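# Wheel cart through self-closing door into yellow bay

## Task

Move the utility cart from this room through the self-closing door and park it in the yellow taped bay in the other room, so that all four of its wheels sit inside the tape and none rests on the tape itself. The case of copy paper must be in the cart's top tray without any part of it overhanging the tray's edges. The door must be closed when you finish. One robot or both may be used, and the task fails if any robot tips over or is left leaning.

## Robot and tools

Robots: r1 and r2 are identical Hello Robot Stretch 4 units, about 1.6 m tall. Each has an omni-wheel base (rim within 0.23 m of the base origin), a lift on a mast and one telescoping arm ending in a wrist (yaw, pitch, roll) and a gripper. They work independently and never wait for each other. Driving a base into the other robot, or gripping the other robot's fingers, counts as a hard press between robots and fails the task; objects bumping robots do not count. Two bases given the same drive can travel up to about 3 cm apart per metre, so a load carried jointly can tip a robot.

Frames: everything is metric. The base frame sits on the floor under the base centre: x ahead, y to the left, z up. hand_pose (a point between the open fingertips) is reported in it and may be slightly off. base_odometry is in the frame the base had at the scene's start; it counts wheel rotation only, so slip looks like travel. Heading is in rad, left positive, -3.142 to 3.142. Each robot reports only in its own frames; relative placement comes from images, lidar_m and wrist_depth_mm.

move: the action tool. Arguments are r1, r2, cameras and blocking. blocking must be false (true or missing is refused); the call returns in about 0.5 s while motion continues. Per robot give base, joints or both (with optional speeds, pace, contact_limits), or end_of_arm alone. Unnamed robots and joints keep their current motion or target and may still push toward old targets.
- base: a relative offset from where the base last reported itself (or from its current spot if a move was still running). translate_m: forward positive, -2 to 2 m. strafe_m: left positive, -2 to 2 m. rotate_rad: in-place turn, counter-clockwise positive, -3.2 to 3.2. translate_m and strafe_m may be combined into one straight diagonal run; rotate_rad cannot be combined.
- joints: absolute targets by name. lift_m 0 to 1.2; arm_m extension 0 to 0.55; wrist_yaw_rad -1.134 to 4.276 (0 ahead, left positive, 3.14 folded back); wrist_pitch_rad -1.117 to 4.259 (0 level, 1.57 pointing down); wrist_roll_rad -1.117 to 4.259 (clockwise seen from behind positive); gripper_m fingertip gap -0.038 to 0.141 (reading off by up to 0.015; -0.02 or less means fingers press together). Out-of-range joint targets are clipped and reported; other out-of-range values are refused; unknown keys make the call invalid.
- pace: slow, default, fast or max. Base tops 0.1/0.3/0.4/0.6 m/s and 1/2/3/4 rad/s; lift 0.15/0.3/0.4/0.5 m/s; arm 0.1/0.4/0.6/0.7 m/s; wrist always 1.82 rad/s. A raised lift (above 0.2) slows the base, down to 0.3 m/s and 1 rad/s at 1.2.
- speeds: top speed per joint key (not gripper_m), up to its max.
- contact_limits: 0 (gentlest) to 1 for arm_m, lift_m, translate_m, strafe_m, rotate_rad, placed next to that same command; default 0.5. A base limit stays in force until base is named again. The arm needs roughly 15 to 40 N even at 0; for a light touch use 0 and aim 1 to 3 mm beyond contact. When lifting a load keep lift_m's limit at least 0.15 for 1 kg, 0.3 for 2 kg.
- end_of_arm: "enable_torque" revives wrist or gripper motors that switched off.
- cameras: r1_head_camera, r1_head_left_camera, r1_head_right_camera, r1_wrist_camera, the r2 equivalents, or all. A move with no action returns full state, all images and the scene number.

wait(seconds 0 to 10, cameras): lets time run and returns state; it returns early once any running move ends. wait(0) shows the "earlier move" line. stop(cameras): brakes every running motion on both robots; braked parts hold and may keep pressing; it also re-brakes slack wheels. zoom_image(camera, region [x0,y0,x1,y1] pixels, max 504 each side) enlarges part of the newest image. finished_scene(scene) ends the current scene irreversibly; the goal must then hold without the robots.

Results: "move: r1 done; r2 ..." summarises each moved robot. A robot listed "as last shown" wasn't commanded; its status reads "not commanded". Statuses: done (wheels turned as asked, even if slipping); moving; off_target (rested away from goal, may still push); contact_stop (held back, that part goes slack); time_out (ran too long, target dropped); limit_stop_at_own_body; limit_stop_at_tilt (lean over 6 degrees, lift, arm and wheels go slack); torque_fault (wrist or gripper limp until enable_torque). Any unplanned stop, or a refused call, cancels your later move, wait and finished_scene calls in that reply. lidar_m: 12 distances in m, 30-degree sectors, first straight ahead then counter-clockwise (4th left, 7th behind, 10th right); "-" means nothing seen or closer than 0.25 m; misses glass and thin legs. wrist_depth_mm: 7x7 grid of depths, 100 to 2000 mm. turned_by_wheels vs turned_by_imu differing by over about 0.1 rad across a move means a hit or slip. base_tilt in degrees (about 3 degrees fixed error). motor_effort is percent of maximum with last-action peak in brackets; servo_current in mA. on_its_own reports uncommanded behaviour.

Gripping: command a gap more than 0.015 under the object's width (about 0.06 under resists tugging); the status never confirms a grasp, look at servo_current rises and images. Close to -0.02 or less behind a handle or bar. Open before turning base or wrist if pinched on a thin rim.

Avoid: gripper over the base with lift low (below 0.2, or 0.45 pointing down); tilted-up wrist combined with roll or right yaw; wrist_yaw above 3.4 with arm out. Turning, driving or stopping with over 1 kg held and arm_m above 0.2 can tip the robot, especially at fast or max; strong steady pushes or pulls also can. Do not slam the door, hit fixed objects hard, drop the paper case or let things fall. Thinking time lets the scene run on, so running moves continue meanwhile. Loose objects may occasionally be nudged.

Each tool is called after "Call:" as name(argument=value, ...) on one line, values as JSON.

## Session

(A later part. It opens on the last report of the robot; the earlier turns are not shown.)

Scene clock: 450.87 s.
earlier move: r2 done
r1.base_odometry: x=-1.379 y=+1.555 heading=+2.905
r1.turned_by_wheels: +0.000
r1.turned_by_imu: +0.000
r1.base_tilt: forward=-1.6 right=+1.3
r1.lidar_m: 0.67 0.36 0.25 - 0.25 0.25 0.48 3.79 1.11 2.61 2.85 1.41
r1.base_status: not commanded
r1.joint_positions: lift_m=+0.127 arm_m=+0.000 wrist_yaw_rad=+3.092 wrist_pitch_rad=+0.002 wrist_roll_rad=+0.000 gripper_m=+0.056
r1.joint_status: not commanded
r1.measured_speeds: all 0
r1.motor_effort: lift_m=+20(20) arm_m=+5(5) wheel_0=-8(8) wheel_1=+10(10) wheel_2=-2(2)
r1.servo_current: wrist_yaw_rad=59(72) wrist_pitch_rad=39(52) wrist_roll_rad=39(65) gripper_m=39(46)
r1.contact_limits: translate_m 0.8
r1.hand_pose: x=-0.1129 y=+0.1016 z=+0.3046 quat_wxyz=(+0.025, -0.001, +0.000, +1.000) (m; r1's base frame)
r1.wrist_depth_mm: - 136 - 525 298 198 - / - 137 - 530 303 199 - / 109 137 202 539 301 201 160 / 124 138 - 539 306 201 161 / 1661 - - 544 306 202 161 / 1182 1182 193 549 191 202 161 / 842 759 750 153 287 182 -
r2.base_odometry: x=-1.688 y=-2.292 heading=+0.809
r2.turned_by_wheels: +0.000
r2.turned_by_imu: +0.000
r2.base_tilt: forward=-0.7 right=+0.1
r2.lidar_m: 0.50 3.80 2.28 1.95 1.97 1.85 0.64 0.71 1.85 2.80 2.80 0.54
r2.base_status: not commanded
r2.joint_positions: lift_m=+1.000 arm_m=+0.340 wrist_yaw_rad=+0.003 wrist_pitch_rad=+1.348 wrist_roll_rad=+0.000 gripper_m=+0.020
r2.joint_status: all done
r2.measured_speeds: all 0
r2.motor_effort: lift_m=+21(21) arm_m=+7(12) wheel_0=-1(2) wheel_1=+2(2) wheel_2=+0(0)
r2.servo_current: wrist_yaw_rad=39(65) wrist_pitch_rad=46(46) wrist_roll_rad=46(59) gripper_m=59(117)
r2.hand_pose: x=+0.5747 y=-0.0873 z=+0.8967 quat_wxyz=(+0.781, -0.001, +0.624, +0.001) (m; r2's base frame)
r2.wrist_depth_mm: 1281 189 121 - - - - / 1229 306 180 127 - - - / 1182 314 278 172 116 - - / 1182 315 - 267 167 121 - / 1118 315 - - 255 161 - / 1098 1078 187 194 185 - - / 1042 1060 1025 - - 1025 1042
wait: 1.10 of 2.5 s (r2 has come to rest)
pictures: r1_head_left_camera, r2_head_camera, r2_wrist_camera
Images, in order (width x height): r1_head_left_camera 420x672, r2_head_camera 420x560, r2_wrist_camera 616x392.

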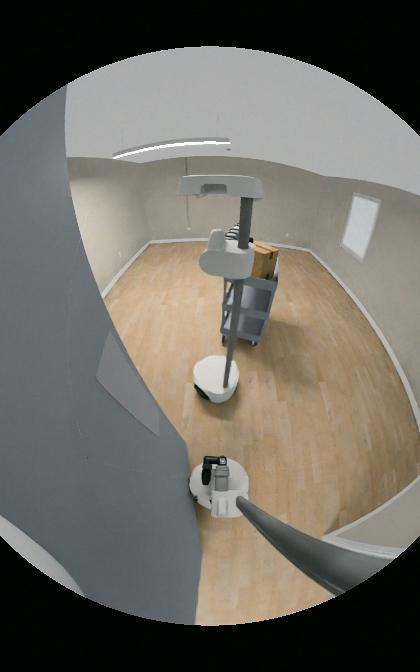

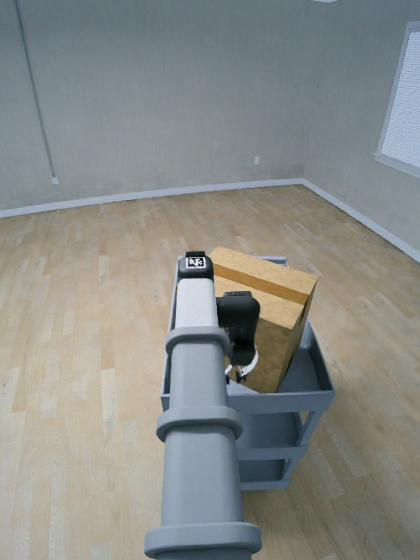

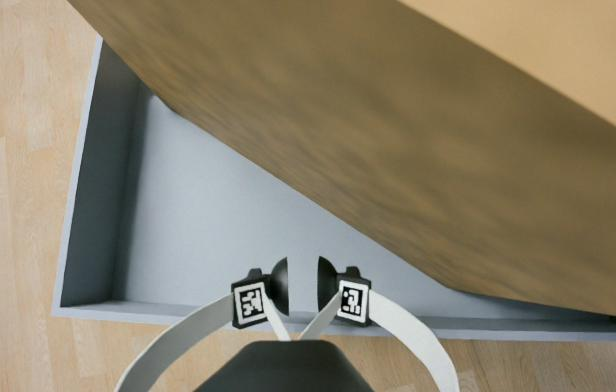

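Call:
move(blocking=false, r2={"joints": {"arm_m": 0.356}, "speeds": {"arm_m": 0.1}, "contact_limits": {"arm_m": 0.0}})

Call:
wait(seconds=1, cameras=["r2_wrist_camera"])

Call:
move(blocking=false, r2={"joints": {"lift_m": 0.965}, "speeds": {"lift_m": 0.05}, "contact_limits": {"lift_m": 0.2}})

Call:
wait(seconds=2, cameras=["r2_wrist_camera", "r2_head_camera"])

Scene clock: 493.60 s.
move: r2 moving
r1: as last shown
r1.lidar_m: 0.68 0.36 0.25 - 0.25 0.25 0.49 3.78 1.12 2.61 2.86 1.39
r1.servo_current: wrist_yaw_rad=46(65) wrist_pitch_rad=39(46) wrist_roll_rad=33(59) gripper_m=46(52)
r1.contact_limits: translate_m 0.8
r1.wrist_depth_mm: - 137 - 525 298 198 - / - 137 - 525 303 199 - / 109 138 203 535 303 200 161 / 124 138 - 539 303 202 160 / 1661 - - 539 304 202 160 / 1205 1182 194 554 191 202 160 / 854 750 750 153 286 182 -
r2.base_odometry: x=-1.688 y=-2.292 heading=+0.809
r2.turned_by_wheels: +0.000
r2.turned_by_imu: +0.000
r2.base_tilt: forward=-0.6 right=+0.1
r2.lidar_m: 0.51 3.80 2.24 1.94 1.95 1.85 0.62 0.68 1.88 2.79 2.81 0.55
r2.base_status: not commanded
r2.joint_positions: lift_m=+1.000 arm_m=+0.356 wrist_yaw_rad=+0.003 wrist_pitch_rad=+1.348 wrist_roll_rad=+0.000 gripper_m=+0.020
r2.joint_status: arm_m moving
r2.measured_speeds: all 0
r2.motor_effort: lift_m=+21(21) arm_m=+5(10) wheel_0=-1(1) wheel_1=+2(3) wheel_2=+0(1)
r2.servo_current: wrist_yaw_rad=46(52) wrist_pitch_rad=46(46) wrist_roll_rad=46(65) gripper_m=59(59)
r2.contact_limits: arm_m 0
r2.hand_pose: x=+0.5907 y=-0.0873 z=+0.8967 quat_wxyz=(+0.781, -0.001, +0.624, +0.001) (m; r2's base frame)
r2.wrist_depth_mm: 1281 132 - - - - - / 1255 256 134 - - - - / 1205 312 221 127 - - - / 1138 315 - 219 123 - - / 1118 317 - 216 218 116 - / 1078 - 188 194 185 178 - / 1060 1060 1042 - - - -
pictures: none

Scene clock: 493.77 s.
earlier move: r2 done
r1.base_odometry: x=-1.379 y=+1.555 heading=+2.905
r1.turned_by_wheels: +0.000
r1.turned_by_imu: +0.000
r1.base_tilt: forward=-1.6 right=+1.3
r1.lidar_m: 0.68 0.35 0.25 - 0.25 0.25 0.47 3.77 1.11 2.62 2.86 1.36
r1.base_status: not commanded
r1.joint_positions: lift_m=+0.127 arm_m=+0.000 wrist_yaw_rad=+3.092 wrist_pitch_rad=+0.002 wrist_roll_rad=+0.000 gripper_m=+0.056
r1.joint_status: not commanded
r1.measured_speeds: all 0
r1.motor_effort: lift_m=+20(20) arm_m=+5(5) wheel_0=-7(8) wheel_1=+10(10) wheel_2=-2(2)
r1.servo_current: wrist_yaw_rad=39(65) wrist_pitch_rad=46(46) wrist_roll_rad=52(59) gripper_m=39(52)
r1.contact_limits: translate_m 0.8
r1.hand_pose: x=-0.1129 y=+0.1016 z=+0.3046 quat_wxyz=(+0.025, -0.001, +0.000, +1.000) (m; r1's base frame)
r1.wrist_depth_mm: - 137 - 525 298 198 - / - 137 - 530 303 199 - / 109 137 203 530 303 200 161 / 124 138 - 539 306 201 161 / 1661 - - 549 306 202 161 / 1182 1182 194 539 191 203 161 / 842 750 741 153 286 182 -
r2.base_odometry: x=-1.688 y=-2.292 heading=+0.809
r2.turned_by_wheels: +0.000
r2.turned_by_imu: +0.000
r2.base_tilt: forward=-0.7 right=+0.1
r2.lidar_m: 0.51 3.82 2.28 1.96 1.96 1.86 0.63 0.70 1.86 2.80 2.80 0.55
r2.base_status: not commanded
r2.joint_positions: lift_m=+1.000 arm_m=+0.356 wrist_yaw_rad=+0.003 wrist_pitch_rad=+1.348 wrist_roll_rad=+0.000 gripper_m=+0.020
r2.joint_status: all done
r2.measured_speeds: all 0
r2.motor_effort: lift_m=+21(21) arm_m=+7(10) wheel_0=-1(1) wheel_1=+2(3) wheel_2=+0(1)
r2.servo_current: wrist_yaw_rad=46(52) wrist_pitch_rad=39(46) wrist_roll_rad=52(65) gripper_m=59(59)
r2.contact_limits: arm_m 0
r2.hand_pose: x=+0.5907 y=-0.0873 z=+0.8967 quat_wxyz=(+0.781, -0.001, +0.624, +0.001) (m; r2's base frame)
r2.wrist_depth_mm: 1281 126 - - - - - / 1255 256 137 - - - - / 1205 314 221 127 - - - / 1160 315 - 219 123 - - / 1118 319 - 216 209 119 - / 1078 - 188 194 186 178 - / 1060 1042 1042 - - - -
wait: 0.17 of 1 s (r2 has come to rest)
pictures: r2_wrist_camera
Images, in order (width x height): r2_wrist_camera 616x392.

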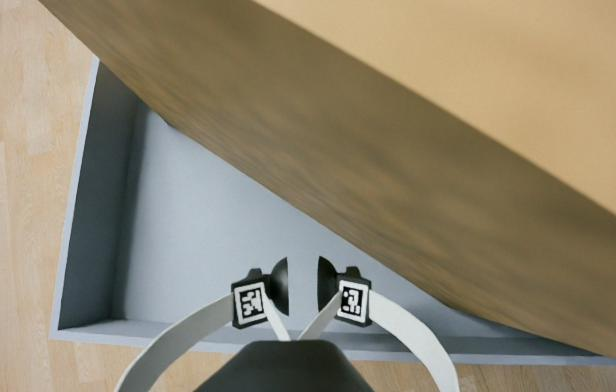

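Scene clock: 494.27 s.
move: r2 moving
r1: as last shown
r1.base_tilt: forward=-1.6 right=+1.2
r1.lidar_m: 0.68 0.35 0.25 - 0.25 0.25 0.50 3.78 1.10 2.62 2.84 1.37
r1.motor_effort: lift_m=+20(20) arm_m=+5(5) wheel_0=-8(8) wheel_1=+10(10) wheel_2=-2(2)
r1.servo_current: wrist_yaw_rad=65(65) wrist_pitch_rad=39(46) wrist_roll_rad=46(59) gripper_m=39(46)
r1.contact_limits: translate_m 0.8
r1.wrist_depth_mm: - 137 - 517 298 198 - / - 137 - 530 300 199 - / 109 138 203 530 304 201 161 / 124 138 - 539 306 201 161 / 1708 - - 539 306 202 161 / 1182 1182 193 549 191 201 161 / 842 750 750 153 285 182 -
r2.base_odometry: x=-1.688 y=-2.292 heading=+0.809
r2.turned_by_wheels: +0.000
r2.turned_by_imu: +0.000
r2.base_tilt: forward=-0.7 right=+0.1
r2.lidar_m: 0.52 3.80 2.25 1.97 1.96 1.84 0.64 0.70 1.85 2.79 2.81 0.55
r2.base_status: not commanded
r2.joint_positions: lift_m=+0.979 arm_m=+0.356 wrist_yaw_rad=+0.003 wrist_pitch_rad=+1.348 wrist_roll_rad=+0.000 gripper_m=+0.020
r2.joint_status: lift_m moving
r2.measured_speeds: translate_m=+0.000 strafe_m=+0.000 rotate_rad=+0.000 lift_m=-0.050 arm_m=+0.000 wrist_yaw_rad=+0.000 wrist_pitch_rad=+0.000 wrist_roll_rad=+0.000
r2.motor_effort: lift_m=+10(20) arm_m=+7(8) wheel_0=-1(1) wheel_1=+2(2) wheel_2=+0(0)
r2.servo_current: wrist_yaw_rad=46(52) wrist_pitch_rad=39(46) wrist_roll_rad=39(52) gripper_m=59(65)
r2.contact_limits: arm_m 0; lift_m 0.2
r2.hand_pose: x=+0.5907 y=-0.0873 z=+0.8763 quat_wxyz=(+0.781, -0.001, +0.624, +0.001) (m; r2's base frame)
r2.wrist_depth_mm: 1255 126 - - - - - / 1255 244 137 - - - - / 1160 310 222 127 - - - / 1118 314 - 210 123 - - / 281 - - 219 204 116 - / 270 - 188 194 186 178 - / 1060 1042 - - - - -
pictures: none

Scene clock: 494.90 s.
earlier move: r2 done
r1.base_odometry: x=-1.379 y=+1.555 heading=+2.905
r1.turned_by_wheels: +0.000
r1.turned_by_imu: +0.000
r1.base_tilt: forward=-1.6 right=+1.3
r1.lidar_m: 0.68 0.34 0.25 - 0.25 0.25 0.49 3.79 1.12 2.62 2.84 1.40
r1.base_status: not commanded
r1.joint_positions: lift_m=+0.127 arm_m=+0.000 wrist_yaw_rad=+3.092 wrist_pitch_rad=+0.002 wrist_roll_rad=+0.000 gripper_m=+0.056
r1.joint_status: not commanded
r1.measured_speeds: all 0
r1.motor_effort: lift_m=+20(20) arm_m=+5(5) wheel_0=-7(8) wheel_1=+10(10) wheel_2=-2(2)
r1.servo_current: wrist_yaw_rad=46(65) wrist_pitch_rad=33(52) wrist_roll_rad=52(59) gripper_m=46(46)
r1.contact_limits: translate_m 0.8
r1.hand_pose: x=-0.1129 y=+0.1016 z=+0.3046 quat_wxyz=(+0.025, -0.001, +0.000, +1.000) (m; r1's base frame)
r1.wrist_depth_mm: - 137 - 521 298 198 - / - 137 - 530 303 199 - / 109 137 203 535 303 201 160 / 123 138 - 539 304 202 161 / 1661 - - 544 306 201 161 / 1182 1205 195 549 190 202 161 / 854 750 750 153 286 182 -
r2.base_odometry: x=-1.688 y=-2.292 heading=+0.809
r2.turned_by_wheels: +0.000
r2.turned_by_imu: +0.000
r2.base_tilt: forward=-0.7 right=+0.1
r2.lidar_m: 0.52 3.82 2.28 1.96 1.98 1.85 0.64 0.70 1.86 2.78 2.79 0.55
r2.base_status: not commanded
r2.joint_positions: lift_m=+0.965 arm_m=+0.356 wrist_yaw_rad=+0.003 wrist_pitch_rad=+1.348 wrist_roll_rad=+0.000 gripper_m=+0.020
r2.joint_status: all done
r2.measured_speeds: all 0
r2.motor_effort: lift_m=+14(20) arm_m=+7(8) wheel_0=-1(1) wheel_1=+2(2) wheel_2=+0(1)
r2.servo_current: wrist_yaw_rad=39(52) wrist_pitch_rad=39(46) wrist_roll_rad=59(59) gripper_m=59(65)
r2.contact_limits: arm_m 0; lift_m 0.2
r2.hand_pose: x=+0.5907 y=-0.0873 z=+0.8623 quat_wxyz=(+0.781, -0.001, +0.624, +0.001) (m; r2's base frame)
r2.wrist_depth_mm: 1229 126 - - - - - / 1205 242 137 - - - - / 278 300 220 126 - - - / 266 - - 211 123 - - / 266 - - - 209 119 - / 254 - 187 194 185 184 - / 1042 127 - - - - -
wait: 0.63 of 2 s (r2 has come to rest)
pictures: r2_head_camera, r2_wrist_camera
Images, in order (width x height): r2_head_camera 420x560, r2_wrist_camera 616x392.

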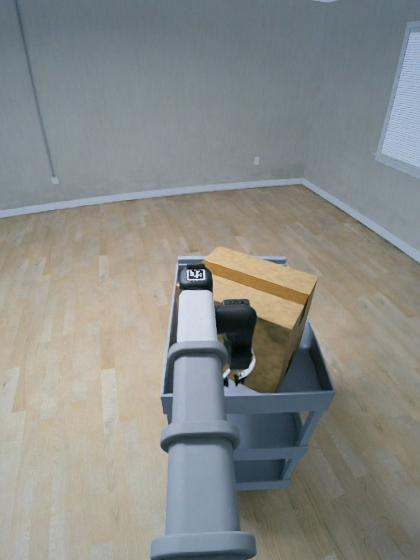

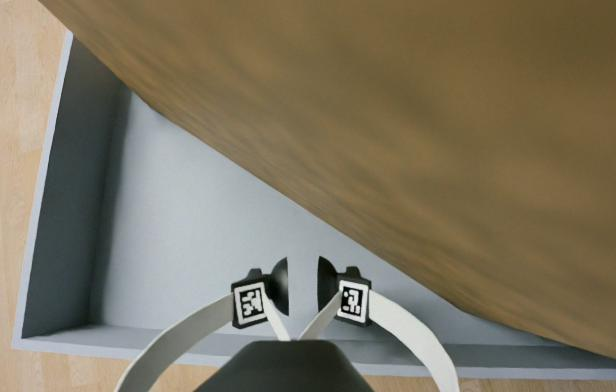

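Call:
move(blocking=false, r2={"joints": {"lift_m": 0.94}, "speeds": {"lift_m": 0.05}, "contact_limits": {"lift_m": 0.15}})

Call:
wait(seconds=2, cameras=["r2_wrist_camera", "r2_head_left_camera"])

Call:
zoom_image(camera="r2_head_left_camera", region=[180, 270, 340, 480])

Scene clock: 504.67 s.
move: r2 moving
r1: as last shown
r1.lidar_m: 0.67 0.35 0.25 - 0.25 0.25 0.46 3.76 1.13 2.65 2.84 1.36
r1.motor_effort: lift_m=+20(20) arm_m=+5(5) wheel_0=-8(8) wheel_1=+10(10) wheel_2=-2(2)
r1.servo_current: wrist_yaw_rad=46(65) wrist_pitch_rad=39(52) wrist_roll_rad=52(65) gripper_m=46(46)
r1.contact_limits: translate_m 0.8
r1.wrist_depth_mm: - 137 - 525 298 198 - / - 137 - 530 303 200 - / 109 137 204 539 304 200 160 / 124 138 - 539 304 201 160 / 1756 - - 539 306 202 161 / 1205 1182 194 554 190 202 161 / 831 750 759 153 287 183 -
r2.base_odometry: x=-1.688 y=-2.292 heading=+0.809
r2.turned_by_wheels: +0.000
r2.turned_by_imu: +0.000
r2.base_tilt: forward=-0.6 right=+0.0
r2.lidar_m: 0.52 3.78 2.25 1.95 1.95 1.83 0.63 0.70 1.84 2.77 2.81 0.53
r2.base_status: not commanded
r2.joint_positions: lift_m=+0.944 arm_m=+0.356 wrist_yaw_rad=+0.003 wrist_pitch_rad=+1.348 wrist_roll_rad=+0.000 gripper_m=+0.020
r2.joint_status: lift_m moving
r2.measured_speeds: translate_m=+0.000 strafe_m=+0.000 rotate_rad=+0.000 lift_m=-0.050 arm_m=+0.000 wrist_yaw_rad=+0.000 wrist_pitch_rad=+0.000 wrist_roll_rad=+0.000
r2.motor_effort: lift_m=+12(16) arm_m=+7(7) wheel_0=-1(1) wheel_1=+2(2) wheel_2=+0(0)
r2.servo_current: wrist_yaw_rad=52(59) wrist_pitch_rad=46(46) wrist_roll_rad=65(65) gripper_m=52(59)
r2.contact_limits: arm_m 0; lift_m 0.15
r2.hand_pose: x=+0.5907 y=-0.0873 z=+0.8413 quat_wxyz=(+0.781, -0.001, +0.624, +0.001) (m; r2's base frame)
r2.wrist_depth_mm: 271 126 - - - - - / 259 233 137 - - - - / 250 - 211 127 - - - / 240 - - 202 123 - - / 242 - - - 193 119 - / 242 - 188 193 185 177 - / 1008 126 - - - - -
pictures: none

Scene clock: 505.10 s.
earlier move: r2 done
r1.base_odometry: x=-1.379 y=+1.555 heading=+2.905
r1.turned_by_wheels: +0.000
r1.turned_by_imu: +0.000
r1.base_tilt: forward=-1.6 right=+1.3
r1.lidar_m: 0.68 0.35 0.25 - 0.25 0.25 0.50 3.80 1.11 2.62 2.85 1.37
r1.base_status: not commanded
r1.joint_positions: lift_m=+0.127 arm_m=+0.000 wrist_yaw_rad=+3.092 wrist_pitch_rad=+0.002 wrist_roll_rad=+0.000 gripper_m=+0.056
r1.joint_status: not commanded
r1.measured_speeds: all 0
r1.motor_effort: lift_m=+20(20) arm_m=+5(5) wheel_0=-8(8) wheel_1=+9(10) wheel_2=-2(2)
r1.servo_current: wrist_yaw_rad=39(65) wrist_pitch_rad=39(52) wrist_roll_rad=39(65) gripper_m=46(46)
r1.contact_limits: translate_m 0.8
r1.hand_pose: x=-0.1129 y=+0.1016 z=+0.3046 quat_wxyz=(+0.025, -0.001, +0.000, +1.000) (m; r1's base frame)
r1.wrist_depth_mm: - 136 - 525 298 198 - / - 137 - 525 301 199 - / 109 138 202 539 304 200 161 / 124 138 - 535 303 202 160 / 1661 - - 539 307 201 161 / 1182 1182 194 544 191 202 161 / 854 750 750 153 286 183 -
r2.base_odometry: x=-1.688 y=-2.292 heading=+0.809
r2.turned_by_wheels: +0.000
r2.turned_by_imu: +0.000
r2.base_tilt: forward=-0.7 right=+0.0
r2.lidar_m: 0.52 3.80 2.27 1.97 1.97 1.83 0.61 0.71 1.87 2.77 2.80 0.53
r2.base_status: not commanded
r2.joint_positions: lift_m=+0.940 arm_m=+0.356 wrist_yaw_rad=+0.003 wrist_pitch_rad=+1.348 wrist_roll_rad=+0.000 gripper_m=+0.020
r2.joint_status: all done
r2.measured_speeds: all 0
r2.motor_effort: lift_m=+14(16) arm_m=+7(7) wheel_0=-1(1) wheel_1=+2(2) wheel_2=+0(0)
r2.servo_current: wrist_yaw_rad=52(59) wrist_pitch_rad=39(46) wrist_roll_rad=39(65) gripper_m=59(65)
r2.contact_limits: arm_m 0; lift_m 0.15
r2.hand_pose: x=+0.5907 y=-0.0873 z=+0.8373 quat_wxyz=(+0.781, -0.001, +0.624, +0.001) (m; r2's base frame)
r2.wrist_depth_mm: 244 126 - - - - - / 250 232 137 - - - - / 238 - 212 127 - - - / 240 - - 194 123 - - / 241 - - 216 193 119 - / 241 - 187 194 185 178 - / 991 126 - - - - -
wait: 0.43 of 2 s (r2 has come to rest)
pictures: r2_head_left_camera, r2_wrist_camera
Images, in order (width x height): r2_head_left_camera 420x672, r2_wrist_camera 616x392.

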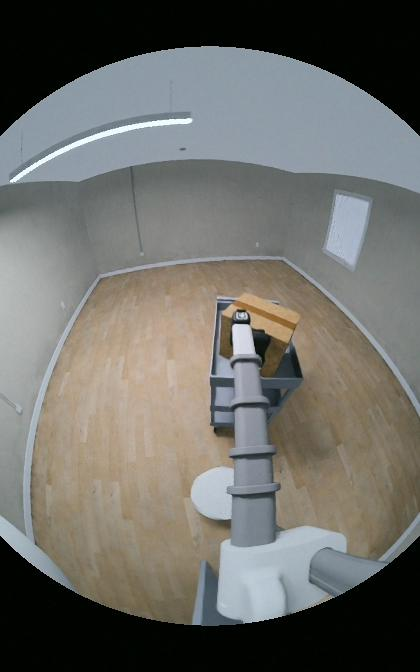

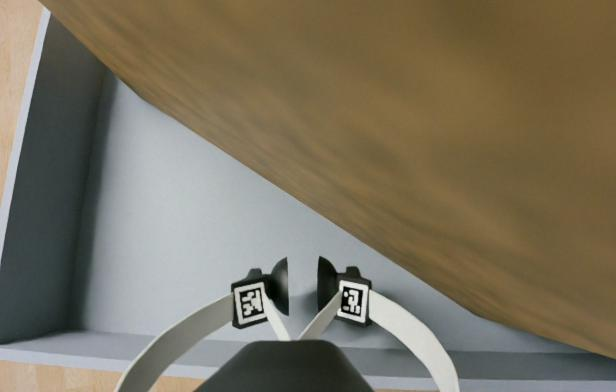

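Scaled by 2.400 from the camera's 420x672 image, which has a finer 600x960 frame.

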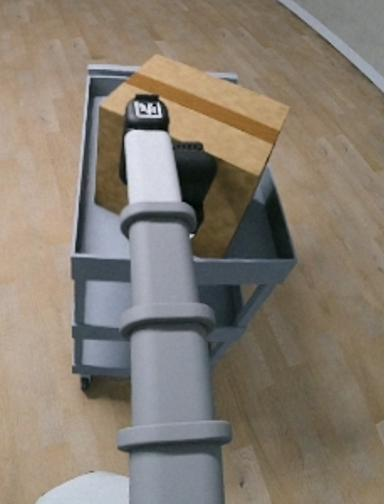

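Call:
move(blocking=false, r2={"joints": {"lift_m": 0.932}, "speeds": {"lift_m": 0.05}, "contact_limits": {"lift_m": 0.15}})

Call:
wait(seconds=1.5, cameras=["r2_wrist_camera", "r1_head_camera","r2_head_right_camera","r1_head_right_camera"])

Scene clock: 543.20 s.
move: r2 moving
r1: as last shown
r1.lidar_m: 0.69 0.37 0.25 - 0.25 0.25 0.47 3.77 1.14 2.65 2.83 1.39
r1.motor_effort: lift_m=+20(20) arm_m=+5(5) wheel_0=-7(8) wheel_1=+10(10) wheel_2=-2(2)
r1.servo_current: wrist_yaw_rad=72(72) wrist_pitch_rad=33(46) wrist_roll_rad=46(52) gripper_m=46(46)
r1.contact_limits: translate_m 0.8
r1.wrist_depth_mm: - 137 - 525 297 198 - / - 137 - 530 301 200 - / 109 137 202 535 304 200 160 / 123 138 - 535 304 202 161 / 1708 - - 539 306 202 161 / 1182 1182 193 544 191 202 161 / 854 750 750 153 285 182 -
r2.base_odometry: x=-1.688 y=-2.292 heading=+0.809
r2.turned_by_wheels: +0.000
r2.turned_by_imu: +0.000
r2.base_tilt: forward=-0.6 right=+0.0
r2.lidar_m: 0.52 3.83 2.26 1.95 1.97 1.86 0.61 0.71 1.87 2.78 2.80 0.54
r2.base_status: not commanded
r2.joint_positions: lift_m=+0.932 arm_m=+0.356 wrist_yaw_rad=+0.003 wrist_pitch_rad=+1.348 wrist_roll_rad=+0.000 gripper_m=+0.020
r2.joint_status: lift_m moving
r2.measured_speeds: all 0
r2.motor_effort: lift_m=+13(15) arm_m=+7(7) wheel_0=-1(1) wheel_1=+2(2) wheel_2=+0(0)
r2.servo_current: wrist_yaw_rad=52(52) wrist_pitch_rad=39(46) wrist_roll_rad=52(59) gripper_m=59(65)
r2.contact_limits: arm_m 0; lift_m 0.15
r2.hand_pose: x=+0.5908 y=-0.0873 z=+0.8293 quat_wxyz=(+0.781, -0.001, +0.624, +0.001) (m; r2's base frame)
r2.wrist_depth_mm: 231 126 - - - - - / 246 221 138 - - - - / 238 - 211 127 - - - / 239 - - 202 123 - - / 241 - - 216 192 119 - / 243 - 187 195 186 172 - / - 126 - - - - -
pictures: none

Scene clock: 543.30 s.
earlier move: r2 done
r1.base_odometry: x=-1.379 y=+1.555 heading=+2.905
r1.turned_by_wheels: +0.000
r1.turned_by_imu: +0.000
r1.base_tilt: forward=-1.6 right=+1.3
r1.lidar_m: 0.67 0.36 0.25 - 0.25 0.25 0.49 3.78 1.13 2.64 2.87 1.37
r1.base_status: not commanded
r1.joint_positions: lift_m=+0.127 arm_m=+0.000 wrist_yaw_rad=+3.092 wrist_pitch_rad=+0.002 wrist_roll_rad=+0.000 gripper_m=+0.056
r1.joint_status: not commanded
r1.measured_speeds: all 0
r1.motor_effort: lift_m=+20(20) arm_m=+5(5) wheel_0=-7(8) wheel_1=+10(10) wheel_2=-2(2)
r1.servo_current: wrist_yaw_rad=52(72) wrist_pitch_rad=46(46) wrist_roll_rad=46(52) gripper_m=33(46)
r1.contact_limits: translate_m 0.8
r1.hand_pose: x=-0.1129 y=+0.1016 z=+0.3046 quat_wxyz=(+0.025, -0.001, +0.000, +1.000) (m; r1's base frame)
r1.wrist_depth_mm: - 137 - 521 297 198 - / - 137 - 525 301 200 - / 109 138 203 535 306 201 160 / 124 138 - 535 304 202 161 / 1661 - - 539 306 202 160 / 1182 1182 194 544 191 202 161 / 854 759 759 153 286 182 -
r2.base_odometry: x=-1.688 y=-2.292 heading=+0.809
r2.turned_by_wheels: +0.000
r2.turned_by_imu: +0.000
r2.base_tilt: forward=-0.6 right=+0.1
r2.lidar_m: 0.52 3.81 2.28 1.96 1.98 1.85 0.60 0.70 1.82 2.75 2.77 0.54
r2.base_status: not commanded
r2.joint_positions: lift_m=+0.932 arm_m=+0.356 wrist_yaw_rad=+0.003 wrist_pitch_rad=+1.348 wrist_roll_rad=+0.000 gripper_m=+0.020
r2.joint_status: all done
r2.measured_speeds: all 0
r2.motor_effort: lift_m=+14(15) arm_m=+7(7) wheel_0=-1(1) wheel_1=+2(2) wheel_2=+0(0)
r2.servo_current: wrist_yaw_rad=39(52) wrist_pitch_rad=39(46) wrist_roll_rad=46(59) gripper_m=59(65)
r2.contact_limits: arm_m 0; lift_m 0.15
r2.hand_pose: x=+0.5908 y=-0.0873 z=+0.8293 quat_wxyz=(+0.781, -0.001, +0.624, +0.001) (m; r2's base frame)
r2.wrist_depth_mm: 231 126 - - - - - / 245 223 137 - - - - / 237 - 211 127 - - - / 239 - - 202 123 - - / 241 - - 216 193 119 - / 242 - 187 194 186 172 - / - 126 - - - - -
wait: 0.10 of 1.5 s (r2 has come to rest)
pictures: r1_head_camera, r1_head_right_camera, r2_head_right_camera, r2_wrist_camera
Images, in order (width x height): r1_head_camera 420x560, r1_head_right_camera 420x672, r2_head_right_camera 420x672, r2_wrist_camera 616x392.

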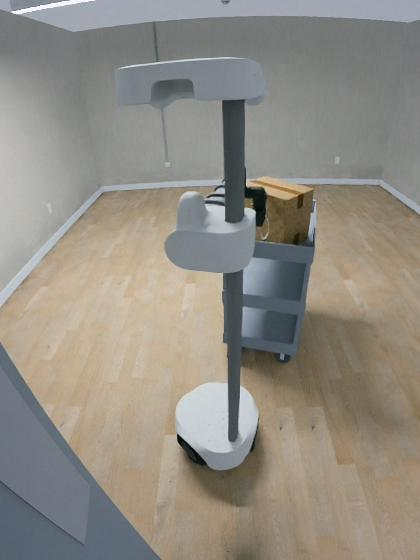

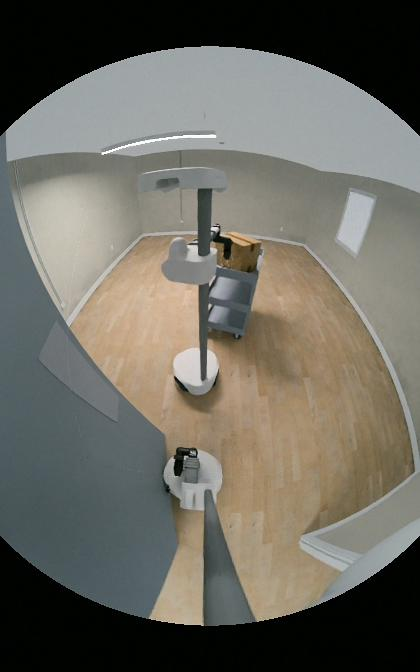

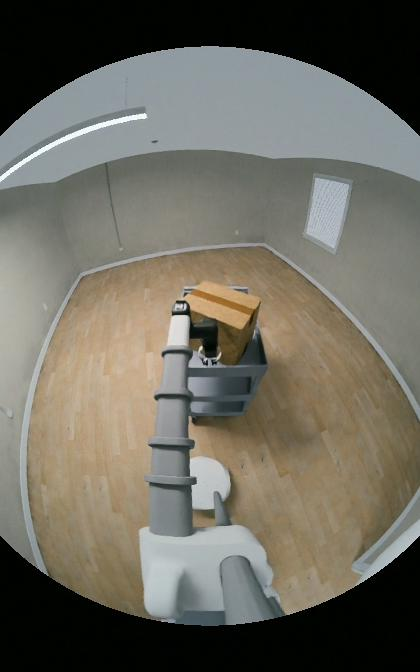

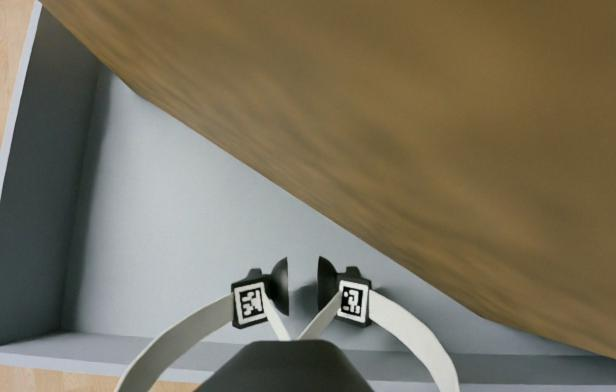

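Call:
zoom_image(camera="r1_head_camera", region=[150, 150, 350, 490])

Call:
zoom_image(camera="r2_head_right_camera", region=[140, 260, 300, 520])

Scaled by 1.482 from the camera's 420x560 image, which has a finer 600x800 frame.

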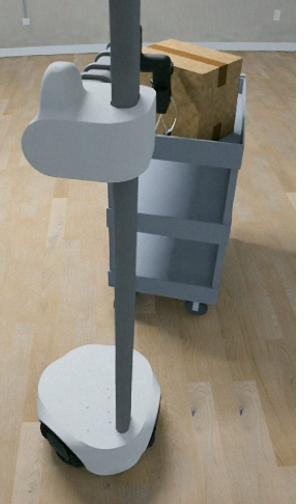

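Scaled by 1.938 from the camera's 420x672 image, which has a finer 600x960 frame.

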